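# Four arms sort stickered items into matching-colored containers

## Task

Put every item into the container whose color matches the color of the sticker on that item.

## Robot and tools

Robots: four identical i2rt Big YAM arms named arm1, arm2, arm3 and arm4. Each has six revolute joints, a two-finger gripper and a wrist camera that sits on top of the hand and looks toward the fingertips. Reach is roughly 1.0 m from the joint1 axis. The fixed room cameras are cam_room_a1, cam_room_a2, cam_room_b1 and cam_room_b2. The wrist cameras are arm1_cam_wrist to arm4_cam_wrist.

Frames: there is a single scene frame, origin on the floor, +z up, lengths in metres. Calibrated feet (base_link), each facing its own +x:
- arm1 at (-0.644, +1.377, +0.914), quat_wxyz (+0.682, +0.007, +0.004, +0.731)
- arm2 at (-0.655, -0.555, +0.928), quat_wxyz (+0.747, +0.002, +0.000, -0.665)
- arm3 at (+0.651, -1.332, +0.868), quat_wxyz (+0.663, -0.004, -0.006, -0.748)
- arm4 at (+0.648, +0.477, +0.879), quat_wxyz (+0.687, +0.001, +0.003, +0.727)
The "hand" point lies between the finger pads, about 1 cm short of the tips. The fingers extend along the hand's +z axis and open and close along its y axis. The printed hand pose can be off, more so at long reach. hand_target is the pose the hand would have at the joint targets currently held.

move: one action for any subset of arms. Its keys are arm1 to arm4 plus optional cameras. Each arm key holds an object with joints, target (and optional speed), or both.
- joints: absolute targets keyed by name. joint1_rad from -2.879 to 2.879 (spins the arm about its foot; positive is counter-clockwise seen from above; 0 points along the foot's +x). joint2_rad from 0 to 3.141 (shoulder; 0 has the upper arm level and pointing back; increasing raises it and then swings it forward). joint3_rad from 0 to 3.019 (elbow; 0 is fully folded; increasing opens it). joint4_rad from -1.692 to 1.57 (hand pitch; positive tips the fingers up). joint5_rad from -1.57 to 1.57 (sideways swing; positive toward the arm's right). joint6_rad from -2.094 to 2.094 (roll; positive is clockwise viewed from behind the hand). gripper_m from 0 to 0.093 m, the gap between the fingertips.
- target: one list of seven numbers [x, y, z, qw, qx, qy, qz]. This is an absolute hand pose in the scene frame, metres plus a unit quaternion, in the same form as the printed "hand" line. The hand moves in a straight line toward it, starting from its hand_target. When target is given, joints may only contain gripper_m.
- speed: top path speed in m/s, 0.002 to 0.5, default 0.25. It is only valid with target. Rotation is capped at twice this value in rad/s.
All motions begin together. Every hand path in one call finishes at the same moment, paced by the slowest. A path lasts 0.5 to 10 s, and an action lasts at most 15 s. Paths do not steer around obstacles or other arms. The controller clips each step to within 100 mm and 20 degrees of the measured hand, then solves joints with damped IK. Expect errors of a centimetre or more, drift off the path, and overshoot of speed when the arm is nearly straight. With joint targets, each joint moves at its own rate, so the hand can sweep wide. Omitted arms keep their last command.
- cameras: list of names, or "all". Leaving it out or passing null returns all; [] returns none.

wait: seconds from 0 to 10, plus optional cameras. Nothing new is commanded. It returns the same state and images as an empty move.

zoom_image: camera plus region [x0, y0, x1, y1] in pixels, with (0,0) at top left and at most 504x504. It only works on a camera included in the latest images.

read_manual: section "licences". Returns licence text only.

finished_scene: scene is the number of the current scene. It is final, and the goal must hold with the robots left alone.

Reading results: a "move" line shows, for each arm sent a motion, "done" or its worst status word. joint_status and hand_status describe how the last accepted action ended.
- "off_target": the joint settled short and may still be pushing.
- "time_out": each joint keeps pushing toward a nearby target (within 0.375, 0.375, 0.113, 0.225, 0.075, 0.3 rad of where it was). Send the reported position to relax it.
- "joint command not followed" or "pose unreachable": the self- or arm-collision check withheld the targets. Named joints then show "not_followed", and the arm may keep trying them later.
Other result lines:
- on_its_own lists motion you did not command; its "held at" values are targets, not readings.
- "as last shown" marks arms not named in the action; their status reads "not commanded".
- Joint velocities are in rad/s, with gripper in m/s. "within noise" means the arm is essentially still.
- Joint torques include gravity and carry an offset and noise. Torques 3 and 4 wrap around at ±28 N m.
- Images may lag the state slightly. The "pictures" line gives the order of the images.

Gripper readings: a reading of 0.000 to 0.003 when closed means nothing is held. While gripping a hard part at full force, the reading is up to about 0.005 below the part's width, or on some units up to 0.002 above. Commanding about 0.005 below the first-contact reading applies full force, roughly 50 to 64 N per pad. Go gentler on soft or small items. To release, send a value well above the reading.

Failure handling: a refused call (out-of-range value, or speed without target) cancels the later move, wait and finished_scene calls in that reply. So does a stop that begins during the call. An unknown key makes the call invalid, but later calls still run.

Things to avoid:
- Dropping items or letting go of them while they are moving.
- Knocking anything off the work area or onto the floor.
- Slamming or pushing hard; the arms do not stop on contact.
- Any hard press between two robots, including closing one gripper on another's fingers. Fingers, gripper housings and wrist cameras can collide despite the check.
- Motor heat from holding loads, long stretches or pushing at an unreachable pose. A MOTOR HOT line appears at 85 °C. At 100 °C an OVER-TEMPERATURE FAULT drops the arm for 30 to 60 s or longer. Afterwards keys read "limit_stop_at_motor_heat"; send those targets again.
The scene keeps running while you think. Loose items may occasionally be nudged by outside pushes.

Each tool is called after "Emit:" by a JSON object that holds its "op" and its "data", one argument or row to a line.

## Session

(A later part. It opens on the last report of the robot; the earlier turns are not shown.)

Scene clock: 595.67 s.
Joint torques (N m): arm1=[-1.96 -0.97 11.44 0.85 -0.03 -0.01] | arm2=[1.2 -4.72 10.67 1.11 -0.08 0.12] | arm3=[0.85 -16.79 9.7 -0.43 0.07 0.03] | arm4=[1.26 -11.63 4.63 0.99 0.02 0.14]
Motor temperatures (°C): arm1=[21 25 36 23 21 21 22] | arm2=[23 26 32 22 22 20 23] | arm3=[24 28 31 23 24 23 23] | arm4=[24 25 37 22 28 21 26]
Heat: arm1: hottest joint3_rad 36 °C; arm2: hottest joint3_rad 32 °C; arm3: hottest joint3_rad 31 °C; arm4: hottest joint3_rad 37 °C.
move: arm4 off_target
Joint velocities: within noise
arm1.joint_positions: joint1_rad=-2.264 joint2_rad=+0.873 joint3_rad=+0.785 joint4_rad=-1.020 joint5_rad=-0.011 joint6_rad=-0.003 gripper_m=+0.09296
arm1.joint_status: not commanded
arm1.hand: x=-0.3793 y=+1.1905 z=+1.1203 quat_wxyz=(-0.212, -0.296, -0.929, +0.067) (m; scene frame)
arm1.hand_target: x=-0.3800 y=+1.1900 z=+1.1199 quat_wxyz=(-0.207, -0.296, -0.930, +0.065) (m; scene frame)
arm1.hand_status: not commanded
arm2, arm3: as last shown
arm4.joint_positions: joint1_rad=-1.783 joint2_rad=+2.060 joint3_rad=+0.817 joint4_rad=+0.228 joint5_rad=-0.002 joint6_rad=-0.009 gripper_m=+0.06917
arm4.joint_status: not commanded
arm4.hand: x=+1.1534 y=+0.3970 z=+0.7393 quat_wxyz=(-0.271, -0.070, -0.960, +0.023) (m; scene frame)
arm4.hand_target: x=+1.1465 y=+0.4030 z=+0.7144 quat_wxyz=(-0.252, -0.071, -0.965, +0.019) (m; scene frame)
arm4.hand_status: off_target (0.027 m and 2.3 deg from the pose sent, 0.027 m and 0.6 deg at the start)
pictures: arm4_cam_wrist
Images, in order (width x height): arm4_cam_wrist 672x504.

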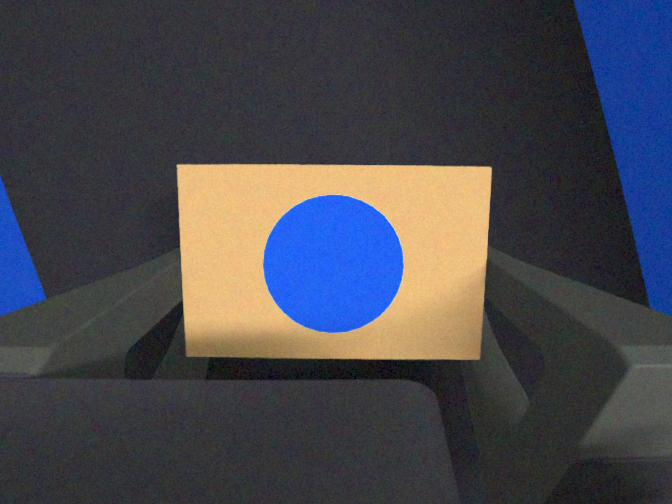

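Emit:
{"op": "move", "data": {
  "arm4": {"target": [1.147, 0.398, 0.740, 0.2522, 0.0708, 0.9649, -0.0185], "speed": 0.1},
  "cameras": []
}}

Emit:
{"op": "move", "data": {
  "arm4": {"joints": {"gripper_m": 0.093}},
  "cameras": ["arm4_cam_wrist"]
}}

Emit:
{"op": "move", "data": {
  "arm4": {"target": [1.09, 0.406, 0.88, 0.2522, 0.0708, 0.9649, -0.0185], "speed": 0.2},
  "cameras": ["arm4_cam_wrist"]
}}

Scene clock: 601.00 s.
Joint torques (N m): arm1=[-2.43 -1.44 11.66 0.94 -0.1 0.03] | arm2=[1.08 -4.78 10.7 1.09 -0.08 0.11] | arm3=[0.79 -16.85 9.7 -0.42 0.07 0.03] | arm4=[0.73 -16.97 3.6 0.32 -0.1 0.04]
Motor temperatures (°C): arm1=[21 25 36 23 21 21 22] | arm2=[23 26 32 22 22 20 23] | arm3=[24 28 31 23 24 23 23] | arm4=[24 25 36 22 28 21 26]
Heat: arm1: hottest joint3_rad 36 °C; arm2: hottest joint3_rad 32 °C; arm3: hottest joint3_rad 31 °C; arm4: hottest joint3_rad 36 °C.
move: arm4 done
Joint velocities: within noise
arm1, arm2, arm3: as last shown
arm4.joint_positions: joint1_rad=-1.783 joint2_rad=+2.051 joint3_rad=+0.819 joint4_rad=+0.186 joint5_rad=-0.005 joint6_rad=-0.009 gripper_m=+0.06917
arm4.joint_status: not commanded
arm4.hand: x=+1.1481 y=+0.3984 z=+0.7389 quat_wxyz=(-0.257, -0.070, -0.964, +0.021) (m; scene frame)
arm4.hand_target: x=+1.1468 y=+0.3980 z=+0.7399 quat_wxyz=(-0.252, -0.071, -0.965, +0.019) (m; scene frame)
arm4.hand_status: done (0.002 m and 0.6 deg from the pose sent, 0.006 m and 2.3 deg at the start)
pictures: none
No camera images: "cameras" was empty.

Scene clock: 601.50 s.
Joint torques (N m): arm1=[-1.49 -1.2 11.55 0.77 -0.05 0.01] | arm2=[1.14 -4.66 10.67 1.1 -0.08 0.11] | arm3=[0.91 -16.97 9.72 -0.44 0.08 0.03] | arm4=[0.79 -16.85 3.62 0.4 -0.05 0.02]
Motor temperatures (°C): arm1=[21 25 36 23 21 21 22] | arm2=[23 26 32 22 22 20 23] | arm3=[24 28 31 23 24 23 23] | arm4=[24 25 36 22 28 21 26]
Heat: arm1: hottest joint3_rad 36 °C; arm2: hottest joint3_rad 32 °C; arm3: hottest joint3_rad 31 °C; arm4: hottest joint3_rad 36 °C.
move: arm4 done
Joint velocities: within noise
arm1, arm2: as last shown
arm3.joint_positions: joint1_rad=+1.694 joint2_rad=+1.585 joint3_rad=+1.657 joint4_rad=-1.664 joint5_rad=-0.001 joint6_rad=-0.008 gripper_m=+0.09398
arm3.joint_status: not commanded
arm3.hand: x=+1.1215 y=-1.3268 z=+1.1580 quat_wxyz=(+0.010, +0.005, -1.000, +0.006) (m; scene frame)
arm3.hand_target: x=+1.1205 y=-1.3285 z=+1.1695 quat_wxyz=(+0.000, -0.001, -1.000, +0.007) (m; scene frame)
arm3.hand_status: not commanded
arm4.joint_positions: joint1_rad=-1.783 joint2_rad=+2.051 joint3_rad=+0.819 joint4_rad=+0.181 joint5_rad=-0.006 joint6_rad=-0.009 gripper_m=+0.09292
arm4.joint_status: all done
arm4.hand: x=+1.1470 y=+0.3987 z=+0.7383 quat_wxyz=(-0.254, -0.070, -0.964, +0.020) (m; scene frame)
arm4.hand_target: x=+1.1468 y=+0.3980 z=+0.7399 quat_wxyz=(-0.252, -0.071, -0.965, +0.018) (m; scene frame)
arm4.hand_status: not commanded
pictures: arm4_cam_wrist
Images, in order (width x height): arm4_cam_wrist 672x504.

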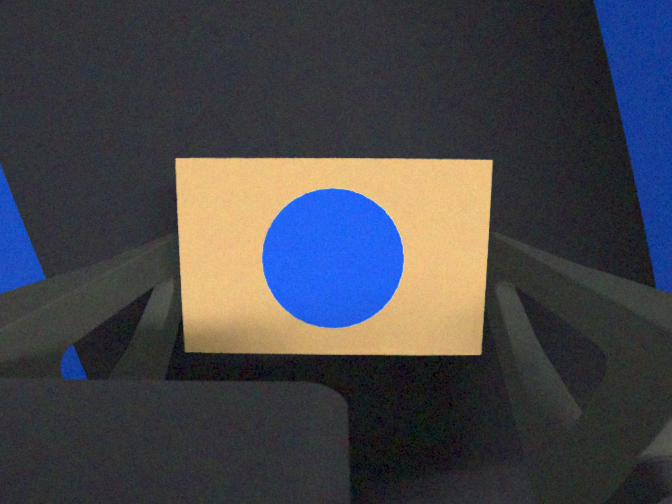

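Scene clock: 602.93 s.
Joint torques (N m): arm1=[-2.2 -1.32 11.7 0.79 -0.04 -0.03] | arm2=[1.14 -4.72 10.69 1.13 -0.08 0.11] | arm3=[0.73 -16.79 9.7 -0.44 0.07 0.02] | arm4=[0.32 -11.63 5.91 0.57 -0.05 0]
Motor temperatures (°C): arm1=[21 25 36 23 21 21 22] | arm2=[23 26 32 22 22 20 23] | arm3=[24 28 31 23 24 23 23] | arm4=[24 25 36 22 28 21 26]
Heat: arm1: hottest joint3_rad 36 °C; arm2: hottest joint3_rad 32 °C; arm3: hottest joint3_rad 31 °C; arm4: hottest joint3_rad 36 °C.
move: arm4 done
Joint velocities: within noise
arm1, arm2, arm3: as last shown
arm4.joint_positions: joint1_rad=-1.783 joint2_rad=+1.548 joint3_rad=+0.679 joint4_rad=-0.167 joint5_rad=-0.009 joint6_rad=-0.009 gripper_m=+0.09292
arm4.joint_status: not commanded
arm4.hand: x=+1.0956 y=+0.4079 z=+0.8846 quat_wxyz=(-0.262, -0.069, -0.962, +0.020) (m; scene frame)
arm4.hand_target: x=+1.0899 y=+0.4061 z=+0.8800 quat_wxyz=(-0.252, -0.071, -0.965, +0.018) (m; scene frame)
arm4.hand_status: done (0.007 m and 1.1 deg from the pose sent, 0.153 m and 0.3 deg at the start)
pictures: arm4_cam_wrist
Images, in order (width x height): arm4_cam_wrist 672x504.

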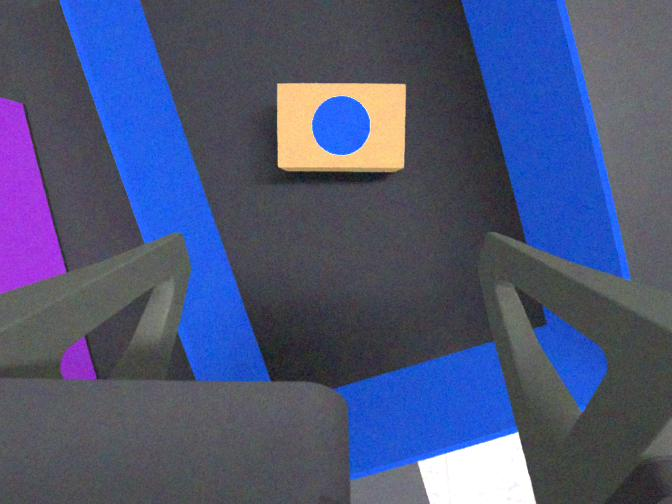

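Emit:
{"op": "move", "data": {
  "arm4": {"target": [0.955, 0.428, 1.13, 0.2522, 0.0708, 0.9649, -0.0185], "speed": 0.3},
  "cameras": []
}}

Emit:
{"op": "move", "data": {
  "arm4": {"joints": {"joint1_rad": 0.89}},
  "cameras": ["arm4_cam_wrist"]
}}

Scene clock: 615.53 s.
Joint torques (N m): arm1=[-2.08 -0.79 11.69 0.57 0 -0.03] | arm2=[1.08 -4.66 10.67 1.09 -0.09 0.11] | arm3=[0.73 -16.85 9.7 -0.44 0.07 0.03] | arm4=[0.03 -2.26 11.9 0.4 -0.08 -0.02]
Motor temperatures (°C): arm1=[21 25 36 23 21 21 22] | arm2=[23 25 32 22 22 20 23] | arm3=[24 28 31 23 24 23 23] | arm4=[24 24 36 22 27 21 26]
Heat: arm1: hottest joint3_rad 36 °C; arm2: hottest joint3_rad 32 °C; arm3: hottest joint3_rad 31 °C; arm4: hottest joint3_rad 36 °C.
move: arm4 off_target
Joint velocities: within noise
arm1, arm2, arm3: as last shown
arm4.joint_positions: joint1_rad=-1.787 joint2_rad=+0.791 joint3_rad=+0.805 joint4_rad=-1.086 joint5_rad=-0.011 joint6_rad=-0.009 gripper_m=+0.09292
arm4.joint_status: not commanded
arm4.hand: x=+0.9487 y=+0.4313 z=+1.1150 quat_wxyz=(-0.244, -0.071, -0.967, +0.017) (m; scene frame)
arm4.hand_target: x=+0.9548 y=+0.4280 z=+1.1299 quat_wxyz=(-0.252, -0.071, -0.965, +0.019) (m; scene frame)
arm4.hand_status: off_target (0.017 m and 0.9 deg from the pose sent, 0.283 m and 1.1 deg at the start)
pictures: none
No camera images: "cameras" was empty.

Scene clock: 617.77 s.
Joint torques (N m): arm1=[-1.55 -0.85 11.58 0.8 -0.01 -0.04] | arm2=[1.14 -4.78 10.71 1.09 -0.07 0.11] | arm3=[0.79 -17.03 9.7 -0.4 0.08 0.04] | arm4=[1.14 -2.67 11.88 0.4 0.17 -0.08]
Motor temperatures (°C): arm1=[21 25 36 23 21 21 22] | arm2=[23 25 32 22 22 20 23] | arm3=[24 28 31 23 24 23 23] | arm4=[24 24 36 22 27 21 26]
Heat: arm1: hottest joint3_rad 36 °C; arm2: hottest joint3_rad 32 °C; arm3: hottest joint3_rad 31 °C; arm4: hottest joint3_rad 36 °C.
move: arm4 done
Joint velocities: within noise
arm1, arm3: as last shown
arm2.joint_positions: joint1_rad=+2.114 joint2_rad=+0.886 joint3_rad=+0.745 joint4_rad=-0.990 joint5_rad=+0.002 joint6_rad=-0.007 gripper_m=+0.09292
arm2.joint_status: not commanded
arm2.hand: x=-0.4040 y=-0.3617 z=+1.1198 quat_wxyz=(-0.208, +0.319, -0.922, -0.070) (m; scene frame)
arm2.hand_target: x=-0.4099 y=-0.3641 z=+1.1102 quat_wxyz=(-0.192, +0.320, -0.925, -0.066) (m; scene frame)
arm2.hand_status: not commanded
arm4.joint_positions: joint1_rad=+0.888 joint2_rad=+0.792 joint3_rad=+0.805 joint4_rad=-1.086 joint5_rad=-0.016 joint6_rad=-0.009 gripper_m=+0.09295
arm4.joint_status: all done
arm4.hand: x=+0.4018 y=+0.6543 z=+1.1164 quat_wxyz=(-0.067, +0.923, -0.293, -0.238) (m; scene frame)
arm4.hand_target: x=+0.3965 y=+0.6576 z=+1.1318 quat_wxyz=(-0.072, +0.923, -0.288, -0.246) (m; scene frame)
arm4.hand_status: not commanded
pictures: arm4_cam_wrist
Images, in order (width x height): arm4_cam_wrist 672x504.

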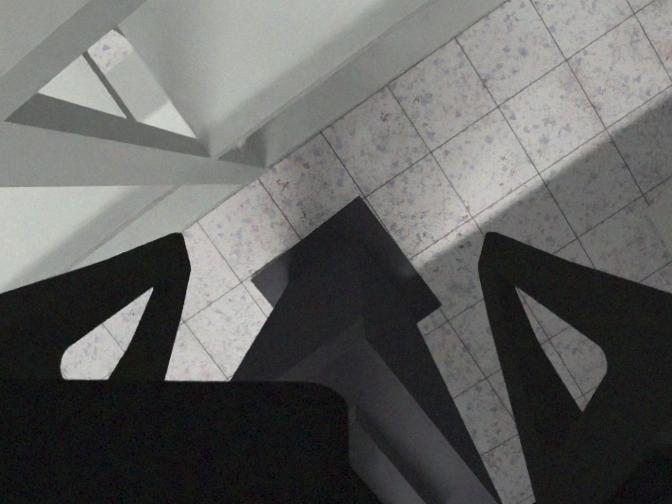

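Emit:
{"op": "move", "data": {
  "arm4": {"target": [0.045, 0.885, 1.118, 0.08, -0.9187, 0.2985, 0.2462], "speed": 0.25},
  "cameras": ["arm4_cam_wrist"]
}}

Scene clock: 623.13 s.
Joint torques (N m): arm1=[-2.26 -1.32 11.55 0.64 -0.04 -0.02] | arm2=[1.08 -4.84 10.67 1.11 -0.08 0.12] | arm3=[0.73 -16.91 9.66 -0.42 0.06 0.03] | arm4=[1.55 -21.13 13.09 0.44 0.2 0.18]
Motor temperatures (°C): arm1=[21 25 36 23 21 21 22] | arm2=[23 25 32 22 22 20 23] | arm3=[24 28 31 23 24 23 23] | arm4=[24 24 37 22 27 21 25]
Heat: arm1: hottest joint3_rad 36 °C; arm2: hottest joint3_rad 32 °C; arm3: hottest joint3_rad 31 °C; arm4: hottest joint3_rad 37 °C.
move: arm4 off_target
Joint velocities: within noise
arm1, arm2, arm3: as last shown
arm4.joint_positions: joint1_rad=+0.919 joint2_rad=+1.921 joint3_rad=+1.866 joint4_rad=-1.015 joint5_rad=+0.022 joint6_rad=+0.020 gripper_m=+0.09295
arm4.joint_status: not commanded
arm4.hand: x=+0.0594 y=+0.8824 z=+1.1066 quat_wxyz=(-0.078, +0.922, -0.296, -0.236) (m; scene frame)
arm4.hand_target: x=+0.0457 y=+0.8846 z=+1.1179 quat_wxyz=(-0.080, +0.918, -0.299, -0.247) (m; scene frame)
arm4.hand_status: off_target (0.019 m and 1.3 deg from the pose sent, 0.425 m and 1.9 deg at the start)
pictures: arm4_cam_wrist
Images, in order (width x height): arm4_cam_wrist 672x504.

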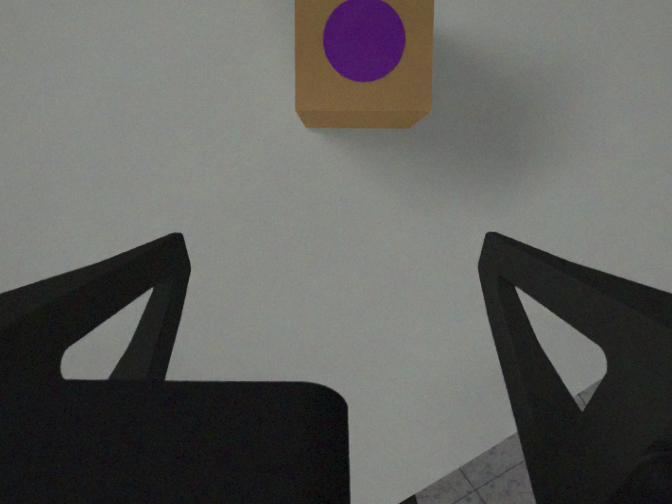

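Emit:
{"op": "move", "data": {
  "arm4": {"target": [0.010, 0.925, 1.063, 0.08, -0.9187, 0.2985, 0.2462], "speed": 0.12},
  "cameras": ["arm4_cam_wrist"]
}}

Scene clock: 632.07 s.
Joint torques (N m): arm1=[-2.9 -0.73 11.71 0.62 -0.06 0.03] | arm2=[1.14 -4.6 10.69 1.13 -0.08 0.12] | arm3=[0.79 -16.73 9.69 -0.44 0.07 0.03] | arm4=[0.73 -23 12.88 1.18 -0.04 -0.03]
Motor temperatures (°C): arm1=[21 25 36 23 21 21 22] | arm2=[23 25 32 22 22 20 23] | arm3=[24 28 31 23 24 23 23] | arm4=[23 25 37 22 27 21 25]
Heat: arm1: hottest joint3_rad 36 °C; arm2: hottest joint3_rad 32 °C; arm3: hottest joint3_rad 31 °C; arm4: hottest joint3_rad 37 °C.
move: arm4 off_target
Joint velocities: within noise
arm1, arm2, arm3: as last shown
arm4.joint_positions: joint1_rad=+0.917 joint2_rad=+2.086 joint3_rad=+1.990 joint4_rad=-0.994 joint5_rad=+0.019 joint6_rad=+0.020 gripper_m=+0.09295
arm4.joint_status: not commanded
arm4.hand: x=+0.0214 y=+0.9096 z=+1.0527 quat_wxyz=(-0.075, +0.924, -0.298, -0.227) (m; scene frame)
arm4.hand_target: x=+0.0111 y=+0.9242 z=+1.0633 quat_wxyz=(-0.080, +0.919, -0.298, -0.247) (m; scene frame)
arm4.hand_status: off_target (0.022 m and 2.3 deg from the pose sent, 0.078 m and 1.3 deg at the start)
pictures: arm4_cam_wrist
Images, in order (width x height): arm4_cam_wrist 672x504.

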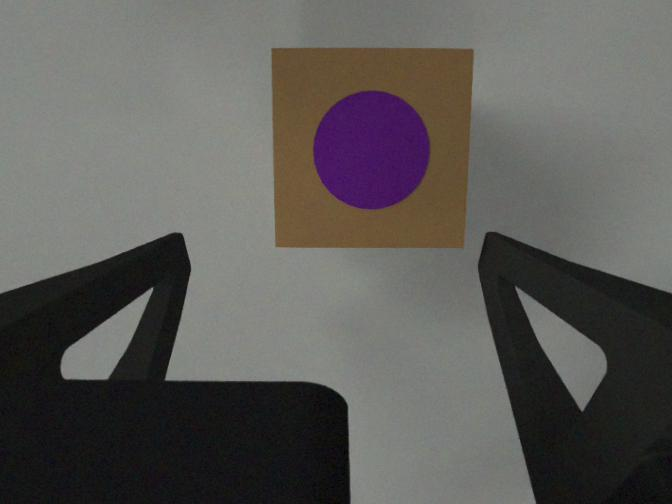

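Emit:
{"op": "move", "data": {
  "arm4": {"target": [-0.004, 0.946, 1.020, 0.08, -0.9187, 0.2985, 0.2462], "speed": 0.1},
  "cameras": ["arm4_cam_wrist"]
}}

Scene clock: 638.73 s.
Joint torques (N m): arm1=[-2.02 -1.44 11.86 0.88 -0.05 0.04] | arm2=[1.14 -4.72 10.69 1.11 -0.08 0.11] | arm3=[0.85 -16.97 9.74 -0.49 0.08 0.04] | arm4=[0.38 -23.71 12.88 1.25 -0.04 -0.08]
Motor temperatures (°C): arm1=[21 25 36 23 21 21 22] | arm2=[23 25 32 22 22 20 23] | arm3=[24 28 31 23 24 23 23] | arm4=[23 25 38 22 27 21 25]
Heat: arm1: hottest joint3_rad 36 °C; arm2: hottest joint3_rad 32 °C; arm3: hottest joint3_rad 31 °C; arm4: hottest joint3_rad 38 °C.
move: arm4 off_target
Joint velocities: within noise
arm1.joint_positions: joint1_rad=-2.264 joint2_rad=+0.873 joint3_rad=+0.785 joint4_rad=-1.020 joint5_rad=-0.011 joint6_rad=-0.003 gripper_m=+0.09296
arm1.joint_status: not commanded
arm1.hand: x=-0.3793 y=+1.1905 z=+1.1203 quat_wxyz=(-0.212, -0.296, -0.929, +0.067) (m; scene frame)
arm1.hand_target: x=-0.3800 y=+1.1900 z=+1.1199 quat_wxyz=(-0.207, -0.296, -0.930, +0.065) (m; scene frame)
arm1.hand_status: not commanded
arm2, arm3: as last shown
arm4.joint_positions: joint1_rad=+0.902 joint2_rad=+2.169 joint3_rad=+2.033 joint4_rad=-0.945 joint5_rad=+0.013 joint6_rad=+0.015 gripper_m=+0.09295
arm4.joint_status: not commanded
arm4.hand: x=+0.0074 y=+0.9313 z=+1.0166 quat_wxyz=(-0.075, +0.922, -0.301, -0.231) (m; scene frame)
arm4.hand_target: x=-0.0029 y=+0.9454 z=+1.0199 quat_wxyz=(-0.080, +0.919, -0.298, -0.246) (m; scene frame)
arm4.hand_status: off_target (0.019 m and 1.9 deg from the pose sent, 0.055 m and 2.3 deg at the start)
pictures: arm4_cam_wrist
Images, in order (width x height): arm4_cam_wrist 672x504.

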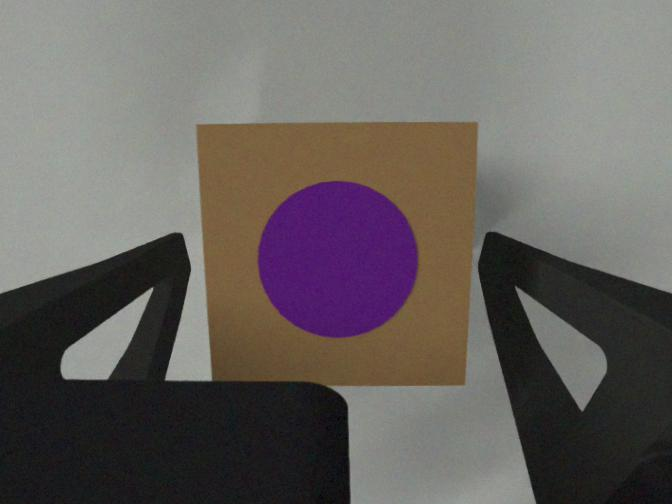

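Well centered. Close.

Emit:
{"op": "move", "data": {
  "arm4": {"joints": {"gripper_m": 0.042}},
  "cameras": ["arm4_cam_wrist"]
}}

Emit:
{"op": "move", "data": {
  "arm4": {"target": [0.015, 0.93, 1.10, 0.08, -0.9187, 0.2985, 0.2462], "speed": 0.15},
  "cameras": ["arm4_cam_wrist"]
}}

Emit:
{"op": "move", "data": {
  "arm4": {"target": [0.395, 0.655, 1.13, 0.08, -0.9187, 0.2985, 0.2462], "speed": 0.25},
  "cameras": ["arm4_cam_wrist"]
}}

Scene clock: 644.83 s.
Joint torques (N m): arm1=[-1.9 -0.91 11.71 0.69 -0.02 -0.02] | arm2=[1.08 -4.72 10.67 1.09 -0.08 0.12] | arm3=[0.85 -16.91 9.7 -0.44 0.06 0.02] | arm4=[0.5 -23.47 12.7 1.29 -0.03 -0.04]
Motor temperatures (°C): arm1=[21 25 36 23 21 21 22] | arm2=[23 25 32 22 22 20 23] | arm3=[24 28 31 23 24 23 23] | arm4=[23 26 39 22 27 21 25]
Heat: arm1: hottest joint3_rad 36 °C; arm2: hottest joint3_rad 32 °C; arm3: hottest joint3_rad 31 °C; arm4: hottest joint3_rad 39 °C.
move: arm4 off_target
Joint velocities: within noise
arm1, arm2, arm3: as last shown
arm4.joint_positions: joint1_rad=+0.902 joint2_rad=+2.169 joint3_rad=+2.033 joint4_rad=-0.945 joint5_rad=+0.012 joint6_rad=+0.015 gripper_m=+0.05356
arm4.joint_status: gripper_m off_target (ended at +0.05358, target +0.04200)
arm4.hand: x=+0.0073 y=+0.9313 z=+1.0168 quat_wxyz=(-0.075, +0.922, -0.301, -0.232) (m; scene frame)
arm4.hand_target: x=-0.0030 y=+0.9452 z=+1.0200 quat_wxyz=(-0.080, +0.919, -0.298, -0.246) (m; scene frame)
arm4.hand_status: not commanded
pictures: arm4_cam_wrist
Images, in order (width x height): arm4_cam_wrist 672x504.

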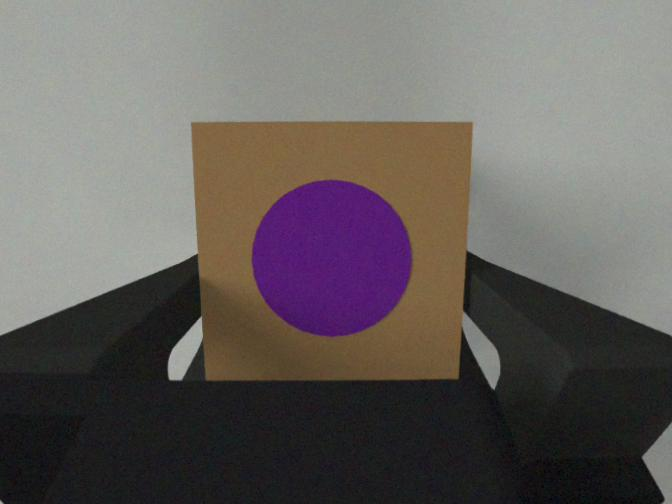

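Scene clock: 646.23 s.
Joint torques (N m): arm1=[-1.79 -1.14 11.71 0.84 -0.01 0] | arm2=[1.14 -4.84 10.69 1.09 -0.07 0.11] | arm3=[0.79 -16.85 9.7 -0.43 0.07 0.03] | arm4=[0.26 -26.7 12.94 0.44 0.06 -0.03]
Motor temperatures (°C): arm1=[21 25 36 23 21 21 22] | arm2=[23 25 32 22 22 20 23] | arm3=[24 28 31 23 24 23 23] | arm4=[23 26 40 22 27 21 25]
Heat: arm1: hottest joint3_rad 36 °C; arm2: hottest joint3_rad 32 °C; arm3: hottest joint3_rad 31 °C; arm4: hottest joint3_rad 40 °C.
move: arm4 off_target
Joint velocities: within noise
arm1, arm2: as last shown
arm3.joint_positions: joint1_rad=+1.694 joint2_rad=+1.585 joint3_rad=+1.657 joint4_rad=-1.664 joint5_rad=-0.001 joint6_rad=-0.008 gripper_m=+0.09398
arm3.joint_status: not commanded
arm3.hand: x=+1.1215 y=-1.3268 z=+1.1580 quat_wxyz=(+0.010, +0.005, -1.000, +0.006) (m; scene frame)
arm3.hand_target: x=+1.1205 y=-1.3285 z=+1.1695 quat_wxyz=(+0.000, -0.001, -1.000, +0.007) (m; scene frame)
arm3.hand_status: not commanded
arm4.joint_positions: joint1_rad=+0.902 joint2_rad=+2.112 joint3_rad=+2.076 joint4_rad=-1.065 joint5_rad=+0.012 joint6_rad=+0.015 gripper_m=+0.05356
arm4.joint_status: not commanded
arm4.hand: x=+0.0215 y=+0.9216 z=+1.0680 quat_wxyz=(-0.072, +0.924, -0.302, -0.223) (m; scene frame)
arm4.hand_target: x=+0.0162 y=+0.9290 z=+1.0999 quat_wxyz=(-0.080, +0.919, -0.298, -0.246) (m; scene frame)
arm4.hand_status: off_target (0.034 m and 2.9 deg from the pose sent, 0.083 m and 1.8 deg at the start)
pictures: arm4_cam_wrist
Images, in order (width x height): arm4_cam_wrist 672x504.

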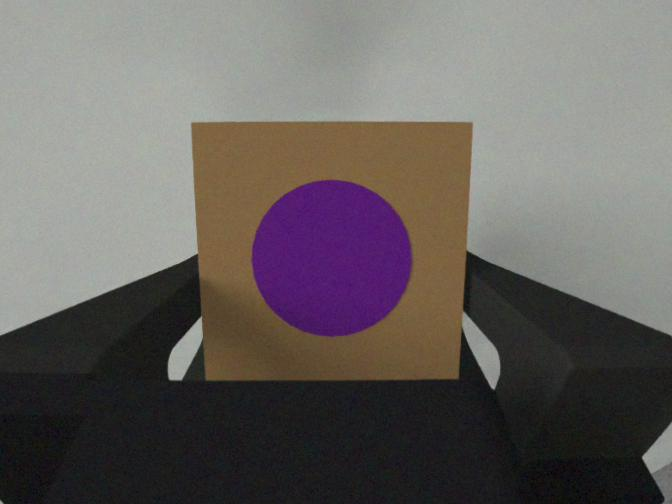

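Scene clock: 648.70 s.
Joint torques (N m): arm1=[-2.2 -0.97 11.73 0.79 -0.03 -0.01] | arm2=[1.14 -4.78 10.69 1.11 -0.08 0.12] | arm3=[0.85 -16.85 9.7 -0.43 0.08 0.03] | arm4=[1.49 -3.25 9.17 0.49 0.2 0.14]
Motor temperatures (°C): arm1=[21 25 36 23 21 21 22] | arm2=[23 25 32 22 22 20 23] | arm3=[24 28 31 23 24 23 23] | arm4=[23 26 40 22 27 21 25]
Heat: arm1: hottest joint3_rad 36 °C; arm2: hottest joint3_rad 32 °C; arm3: hottest joint3_rad 31 °C; arm4: hottest joint3_rad 40 °C.
move: arm4 done
Joint velocities: within noise
arm1, arm2, arm3: as last shown
arm4.joint_positions: joint1_rad=+0.911 joint2_rad=+0.788 joint3_rad=+0.835 joint4_rad=-1.079 joint5_rad=+0.018 joint6_rad=+0.015 gripper_m=+0.05356
arm4.joint_status: not commanded
arm4.hand: x=+0.3954 y=+0.6575 z=+1.1333 quat_wxyz=(-0.083, +0.917, -0.297, -0.254) (m; scene frame)
arm4.hand_target: x=+0.3950 y=+0.6550 z=+1.1301 quat_wxyz=(-0.080, +0.919, -0.298, -0.246) (m; scene frame)
arm4.hand_status: done (0.004 m and 1.0 deg from the pose sent, 0.463 m and 2.9 deg at the start)
pictures: arm4_cam_wrist
Images, in order (width x height): arm4_cam_wrist 672x504.

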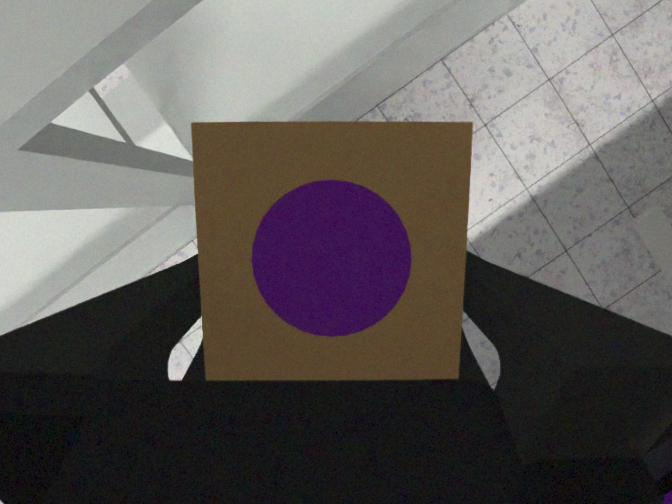

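Emit:
{"op": "move", "data": {
  "arm4": {"joints": {"joint1_rad": -1.084}},
  "cameras": []
}}

Emit:
{"op": "move", "data": {
  "arm4": {"target": [1.112, 0.757, 0.90, 0.2413, -0.2587, 0.9329, 0.0669], "speed": 0.25},
  "cameras": ["arm4_cam_wrist"]
}}

Scene clock: 656.30 s.
Joint torques (N m): arm1=[-2.14 -0.79 11.64 0.75 -0.05 0.05] | arm2=[1.14 -4.72 10.67 1.1 -0.08 0.11] | arm3=[0.79 -16.91 9.72 -0.43 0.07 0.03] | arm4=[0.38 -2.96 9.17 0.44 0.02 0.12]
Motor temperatures (°C): arm1=[21 25 36 23 21 21 22] | arm2=[23 25 32 22 22 20 23] | arm3=[24 28 31 23 24 23 23] | arm4=[23 25 39 22 27 21 26]
Heat: arm1: hottest joint3_rad 36 °C; arm2: hottest joint3_rad 32 °C; arm3: hottest joint3_rad 31 °C; arm4: hottest joint3_rad 39 °C.
move: arm4 done
Joint velocities: within noise
arm1, arm2, arm3: as last shown
arm4.joint_positions: joint1_rad=-1.082 joint2_rad=+0.789 joint3_rad=+0.835 joint4_rad=-1.079 joint5_rad=+0.024 joint6_rad=+0.015 gripper_m=+0.05357
arm4.joint_status: all done
arm4.hand: x=+0.9171 y=+0.6355 z=+1.1308 quat_wxyz=(-0.256, +0.250, -0.932, -0.061) (m; scene frame)
arm4.hand_target: x=+0.9162 y=+0.6345 z=+1.1276 quat_wxyz=(-0.248, +0.244, -0.935, -0.061) (m; scene frame)
arm4.hand_status: not commanded
pictures: none
No camera images: "cameras" was empty.

Scene clock: 658.17 s.
Joint torques (N m): arm1=[-1.96 -1.32 11.69 0.7 -0.03 0.02] | arm2=[1.08 -4.78 10.65 1.14 -0.08 0.11] | arm3=[0.79 -16.73 9.69 -0.42 0.07 0.05] | arm4=[1.08 -14.92 9.55 1.26 -0.08 -0.08]
Motor temperatures (°C): arm1=[21 25 36 23 21 21 22] | arm2=[23 25 32 22 22 20 23] | arm3=[24 28 31 23 24 23 23] | arm4=[23 25 39 22 27 21 26]
Heat: arm1: hottest joint3_rad 36 °C; arm2: hottest joint3_rad 32 °C; arm3: hottest joint3_rad 31 °C; arm4: hottest joint3_rad 39 °C.
move: arm4 off_target
Joint velocities: within noise
arm1, arm3: as last shown
arm2.joint_positions: joint1_rad=+2.114 joint2_rad=+0.886 joint3_rad=+0.745 joint4_rad=-0.990 joint5_rad=+0.002 joint6_rad=-0.007 gripper_m=+0.09292
arm2.joint_status: not commanded
arm2.hand: x=-0.4040 y=-0.3617 z=+1.1198 quat_wxyz=(-0.208, +0.319, -0.922, -0.070) (m; scene frame)
arm2.hand_target: x=-0.4099 y=-0.3641 z=+1.1102 quat_wxyz=(-0.192, +0.320, -0.925, -0.066) (m; scene frame)
arm2.hand_status: not commanded
arm4.joint_positions: joint1_rad=-1.082 joint2_rad=+1.694 joint3_rad=+0.919 joint4_rad=-0.333 joint5_rad=+0.005 joint6_rad=+0.015 gripper_m=+0.05357
arm4.joint_status: not commanded
arm4.hand: x=+1.0916 y=+0.7451 z=+0.8866 quat_wxyz=(-0.218, +0.255, -0.940, -0.060) (m; scene frame)
arm4.hand_target: x=+1.1111 y=+0.7563 z=+0.9006 quat_wxyz=(-0.241, +0.259, -0.933, -0.067) (m; scene frame)
arm4.hand_status: off_target (0.027 m and 2.9 deg from the pose sent, 0.326 m and 2.1 deg at the start)
pictures: arm4_cam_wrist
Images, in order (width x height): arm4_cam_wrist 672x504.

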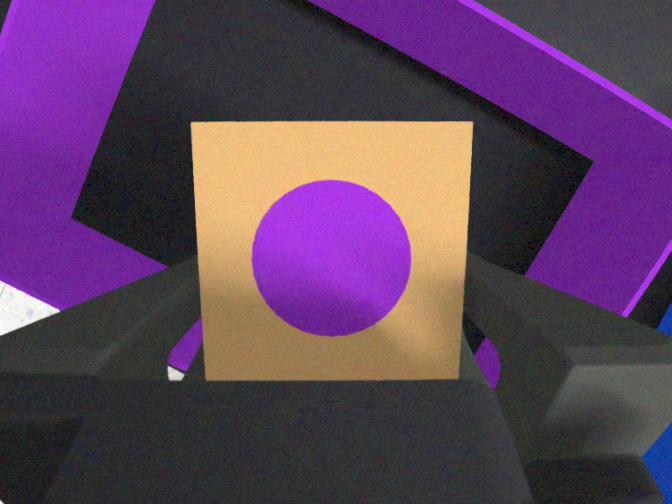

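Emit:
{"op": "move", "data": {
  "arm4": {"target": [1.115, 0.758, 0.79, 0.2413, -0.2587, 0.9329, 0.0669], "speed": 0.15},
  "cameras": ["arm4_cam_wrist"]
}}

Emit:
{"op": "move", "data": {
  "arm4": {"target": [1.115, 0.758, 0.755, 0.2413, -0.2587, 0.9329, 0.0669], "speed": 0.1},
  "cameras": ["arm4_cam_wrist"]
}}

Scene clock: 669.70 s.
Joint torques (N m): arm1=[-2.08 -1.14 11.59 0.77 -0.01 0.06] | arm2=[1.08 -4.54 10.66 1.11 -0.08 0.11] | arm3=[0.91 -16.79 9.72 -0.4 0.07 0.02] | arm4=[0.62 -16.09 5.76 1.48 -0.02 -0.09]
Motor temperatures (°C): arm1=[21 25 36 23 21 21 22] | arm2=[23 25 32 22 22 20 23] | arm3=[24 28 31 23 24 23 23] | arm4=[23 25 38 22 27 21 26]
Heat: arm1: hottest joint3_rad 36 °C; arm2: hottest joint3_rad 32 °C; arm3: hottest joint3_rad 31 °C; arm4: hottest joint3_rad 38 °C.
move: arm4 done
Joint velocities: arm1=[within noise] | arm2=[-0.005 -0.044 0.007 -0.017 0.037 0.007 -0.001] | arm3=[within noise] | arm4=[within noise]
arm1, arm2, arm3: as last shown
arm4.joint_positions: joint1_rad=-1.082 joint2_rad=+1.945 joint3_rad=+0.919 joint4_rad=-0.049 joint5_rad=+0.004 joint6_rad=+0.015 gripper_m=+0.05357
arm4.joint_status: not commanded
arm4.hand: x=+1.1082 y=+0.7553 z=+0.7912 quat_wxyz=(-0.234, +0.254, -0.936, -0.065) (m; scene frame)
arm4.hand_target: x=+1.1149 y=+0.7578 z=+0.7902 quat_wxyz=(-0.241, +0.259, -0.933, -0.067) (m; scene frame)
arm4.hand_status: done (0.007 m and 1.1 deg from the pose sent, 0.100 m and 2.9 deg at the start)
pictures: arm4_cam_wrist
Images, in order (width x height): arm4_cam_wrist 672x504.

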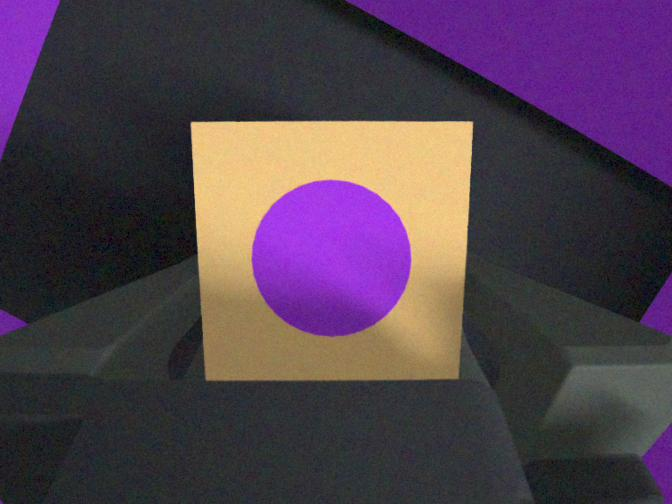

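Scene clock: 670.77 s.
Joint torques (N m): arm1=[-1.85 -1.38 11.86 0.77 -0.02 -0.02] | arm2=[1.08 -4.72 10.7 1.1 -0.08 0.12] | arm3=[0.79 -16.79 9.7 -0.38 0.07 0.03] | arm4=[0.62 -16.73 5.56 1.4 -0.01 -0.06]
Motor temperatures (°C): arm1=[21 25 36 23 21 21 22] | arm2=[23 25 32 22 22 20 23] | arm3=[24 28 31 23 24 23 23] | arm4=[23 25 38 22 27 21 26]
Heat: arm1: hottest joint3_rad 36 °C; arm2: hottest joint3_rad 32 °C; arm3: hottest joint3_rad 31 °C; arm4: hottest joint3_rad 38 °C.
move: arm4 done
Joint velocities: within noise
arm1, arm2, arm3: as last shown
arm4.joint_positions: joint1_rad=-1.082 joint2_rad=+2.031 joint3_rad=+0.919 joint4_rad=+0.035 joint5_rad=+0.004 joint6_rad=+0.015 gripper_m=+0.05357
arm4.joint_status: not commanded
arm4.hand: x=+1.1064 y=+0.7542 z=+0.7565 quat_wxyz=(-0.232, +0.254, -0.937, -0.065) (m; scene frame)
arm4.hand_target: x=+1.1148 y=+0.7578 z=+0.7551 quat_wxyz=(-0.241, +0.259, -0.933, -0.067) (m; scene frame)
arm4.hand_status: done (0.010 m and 1.2 deg from the pose sent, 0.037 m and 1.1 deg at the start)
pictures: arm4_cam_wrist
Images, in order (width x height): arm4_cam_wrist 672x504.

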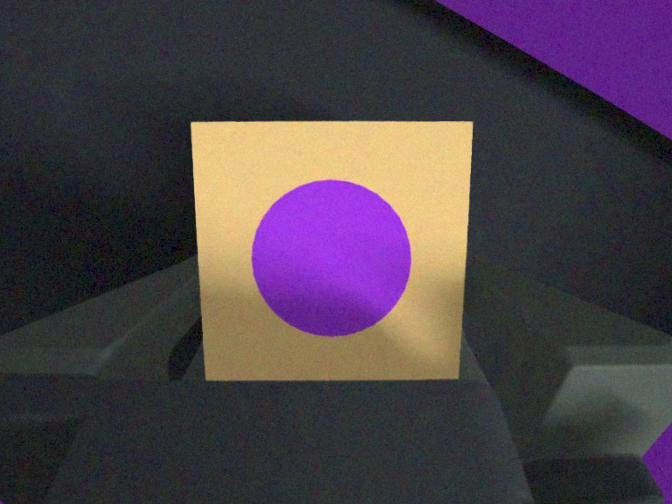

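Emit:
{"op": "move", "data": {
  "arm4": {"target": [1.115, 0.758, 0.744, 0.2413, -0.2587, 0.9329, 0.0669], "speed": 0.1},
  "cameras": []
}}

Emit:
{"op": "move", "data": {
  "arm4": {"joints": {"gripper_m": 0.093}},
  "cameras": ["arm4_cam_wrist"]
}}

Emit:
{"op": "move", "data": {
  "arm4": {"target": [1.06, 0.726, 0.88, 0.2413, -0.2587, 0.9329, 0.0669], "speed": 0.2},
  "cameras": ["arm4_cam_wrist", "cam_room_a2"]
}}

Scene clock: 675.30 s.
Joint torques (N m): arm1=[-1.96 -0.79 11.79 0.81 -0.01 0.06] | arm2=[1.08 -4.84 10.7 1.1 -0.09 0.11] | arm3=[0.73 -16.85 9.68 -0.4 0.08 0.03] | arm4=[0.44 -15.38 5.6 1.48 -0.02 -0.08]
Motor temperatures (°C): arm1=[21 24 36 23 21 21 22] | arm2=[23 25 32 22 22 20 23] | arm3=[24 28 31 23 24 23 23] | arm4=[23 25 37 22 27 21 26]
Heat: arm1: hottest joint3_rad 36 °C; arm2: hottest joint3_rad 32 °C; arm3: hottest joint3_rad 31 °C; arm4: hottest joint3_rad 37 °C.
move: arm4 off_target
Joint velocities: within noise
arm1.joint_positions: joint1_rad=-2.264 joint2_rad=+0.873 joint3_rad=+0.785 joint4_rad=-1.020 joint5_rad=-0.011 joint6_rad=-0.003 gripper_m=+0.09296
arm1.joint_status: not commanded
arm1.hand: x=-0.3793 y=+1.1905 z=+1.1203 quat_wxyz=(-0.212, -0.296, -0.929, +0.067) (m; scene frame)
arm1.hand_target: x=-0.3800 y=+1.1900 z=+1.1199 quat_wxyz=(-0.207, -0.296, -0.930, +0.065) (m; scene frame)
arm1.hand_status: not commanded
arm2, arm3: as last shown
arm4.joint_positions: joint1_rad=-1.082 joint2_rad=+2.052 joint3_rad=+0.919 joint4_rad=+0.059 joint5_rad=+0.004 joint6_rad=+0.015 gripper_m=+0.05357
arm4.joint_status: not commanded
arm4.hand: x=+1.1062 y=+0.7541 z=+0.7483 quat_wxyz=(-0.234, +0.254, -0.936, -0.065) (m; scene frame)
arm4.hand_target: x=+1.1147 y=+0.7577 z=+0.7441 quat_wxyz=(-0.241, +0.259, -0.933, -0.067) (m; scene frame)
arm4.hand_status: off_target (0.011 m and 1.1 deg from the pose sent, 0.016 m and 1.2 deg at the start)
pictures: none
No camera images: "cameras" was empty.

Scene clock: 675.87 s.
Joint torques (N m): arm1=[-1.79 -1.14 11.63 0.64 0.01 -0.01] | arm2=[1.2 -4.84 10.66 1.13 -0.08 0.12] | arm3=[0.73 -16.85 9.7 -0.42 0.07 0.03] | arm4=[0.38 -15.56 5.61 1.28 -0.03 -0.11]
Motor temperatures (°C): arm1=[21 24 36 23 21 21 22] | arm2=[23 25 32 22 22 20 23] | arm3=[24 28 31 23 24 23 23] | arm4=[23 25 37 22 27 21 26]
Heat: arm1: hottest joint3_rad 36 °C; arm2: hottest joint3_rad 32 °C; arm3: hottest joint3_rad 31 °C; arm4: hottest joint3_rad 37 °C.
move: arm4 done
Joint velocities: within noise
arm1, arm2, arm3: as last shown
arm4.joint_positions: joint1_rad=-1.082 joint2_rad=+2.052 joint3_rad=+0.919 joint4_rad=+0.062 joint5_rad=+0.004 joint6_rad=+0.015 gripper_m=+0.09291
arm4.joint_status: all done
arm4.hand: x=+1.1067 y=+0.7544 z=+0.7486 quat_wxyz=(-0.235, +0.254, -0.936, -0.066) (m; scene frame)
arm4.hand_target: x=+1.1147 y=+0.7576 z=+0.7441 quat_wxyz=(-0.241, +0.259, -0.933, -0.067) (m; scene frame)
arm4.hand_status: not commanded
pictures: arm4_cam_wrist
Images, in order (width x height): arm4_cam_wrist 672x504.

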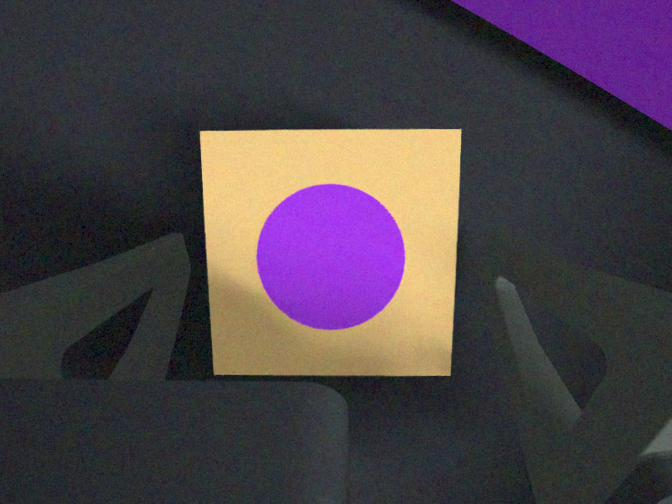

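Scene clock: 677.27 s.
Joint torques (N m): arm1=[-2.2 -1.32 11.74 0.68 -0.02 0.01] | arm2=[0.97 -4.72 10.66 1.09 -0.08 0.12] | arm3=[0.85 -16.85 9.7 -0.4 0.08 0.02] | arm4=[0.44 -13.27 5.98 0.55 0 -0.08]
Motor temperatures (°C): arm1=[21 24 36 23 21 21 22] | arm2=[23 25 32 22 22 20 23] | arm3=[24 28 31 23 24 23 23] | arm4=[23 25 37 22 27 21 26]
Heat: arm1: hottest joint3_rad 36 °C; arm2: hottest joint3_rad 32 °C; arm3: hottest joint3_rad 31 °C; arm4: hottest joint3_rad 37 °C.
move: arm4 done
Joint velocities: within noise
arm1, arm2: as last shown
arm3.joint_positions: joint1_rad=+1.694 joint2_rad=+1.585 joint3_rad=+1.657 joint4_rad=-1.664 joint5_rad=-0.001 joint6_rad=-0.008 gripper_m=+0.09398
arm3.joint_status: not commanded
arm3.hand: x=+1.1215 y=-1.3268 z=+1.1580 quat_wxyz=(+0.010, +0.005, -1.000, +0.006) (m; scene frame)
arm3.hand_target: x=+1.1205 y=-1.3285 z=+1.1695 quat_wxyz=(+0.000, -0.001, -1.000, +0.007) (m; scene frame)
arm3.hand_status: not commanded
arm4.joint_positions: joint1_rad=-1.082 joint2_rad=+1.619 joint3_rad=+0.776 joint4_rad=-0.197 joint5_rad=+0.004 joint6_rad=+0.015 gripper_m=+0.09291
arm4.joint_status: not commanded
arm4.hand: x=+1.0646 y=+0.7289 z=+0.8848 quat_wxyz=(-0.250, +0.253, -0.932, -0.070) (m; scene frame)
arm4.hand_target: x=+1.0601 y=+0.7259 z=+0.8801 quat_wxyz=(-0.241, +0.259, -0.933, -0.067) (m; scene frame)
arm4.hand_status: done (0.007 m and 1.3 deg from the pose sent, 0.142 m and 0.9 deg at the start)
pictures: arm4_cam_wrist, cam_room_a2
Images, in order (width x height): arm4_cam_wrist 672x504, cam_room_a2 672x504.

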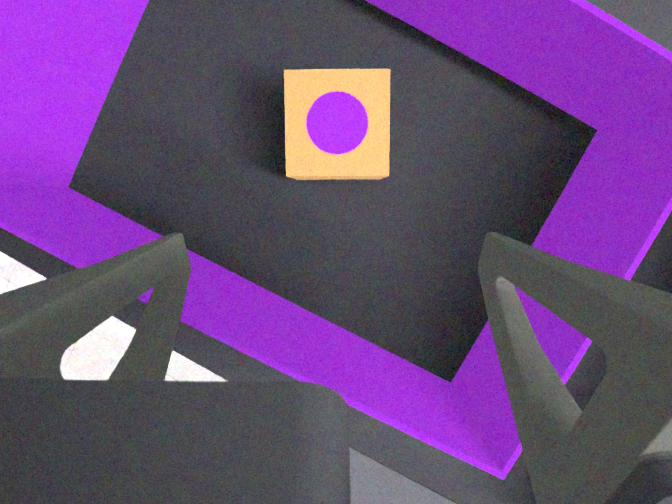

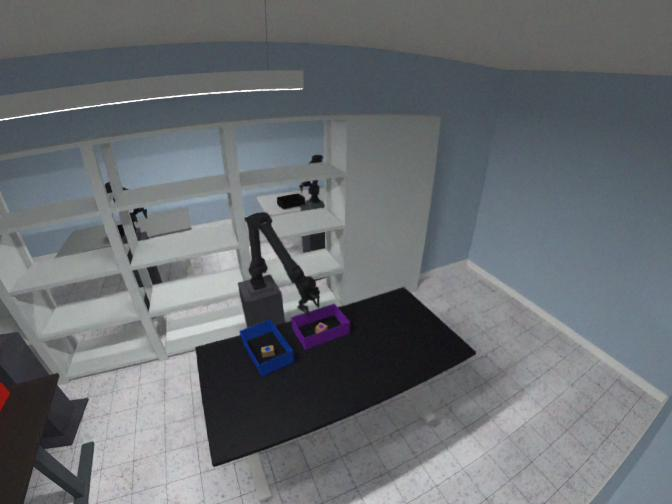

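Emit:
{"op": "finished_scene", "data": {
  "scene": 1
}}

The scene is finished: the task was done.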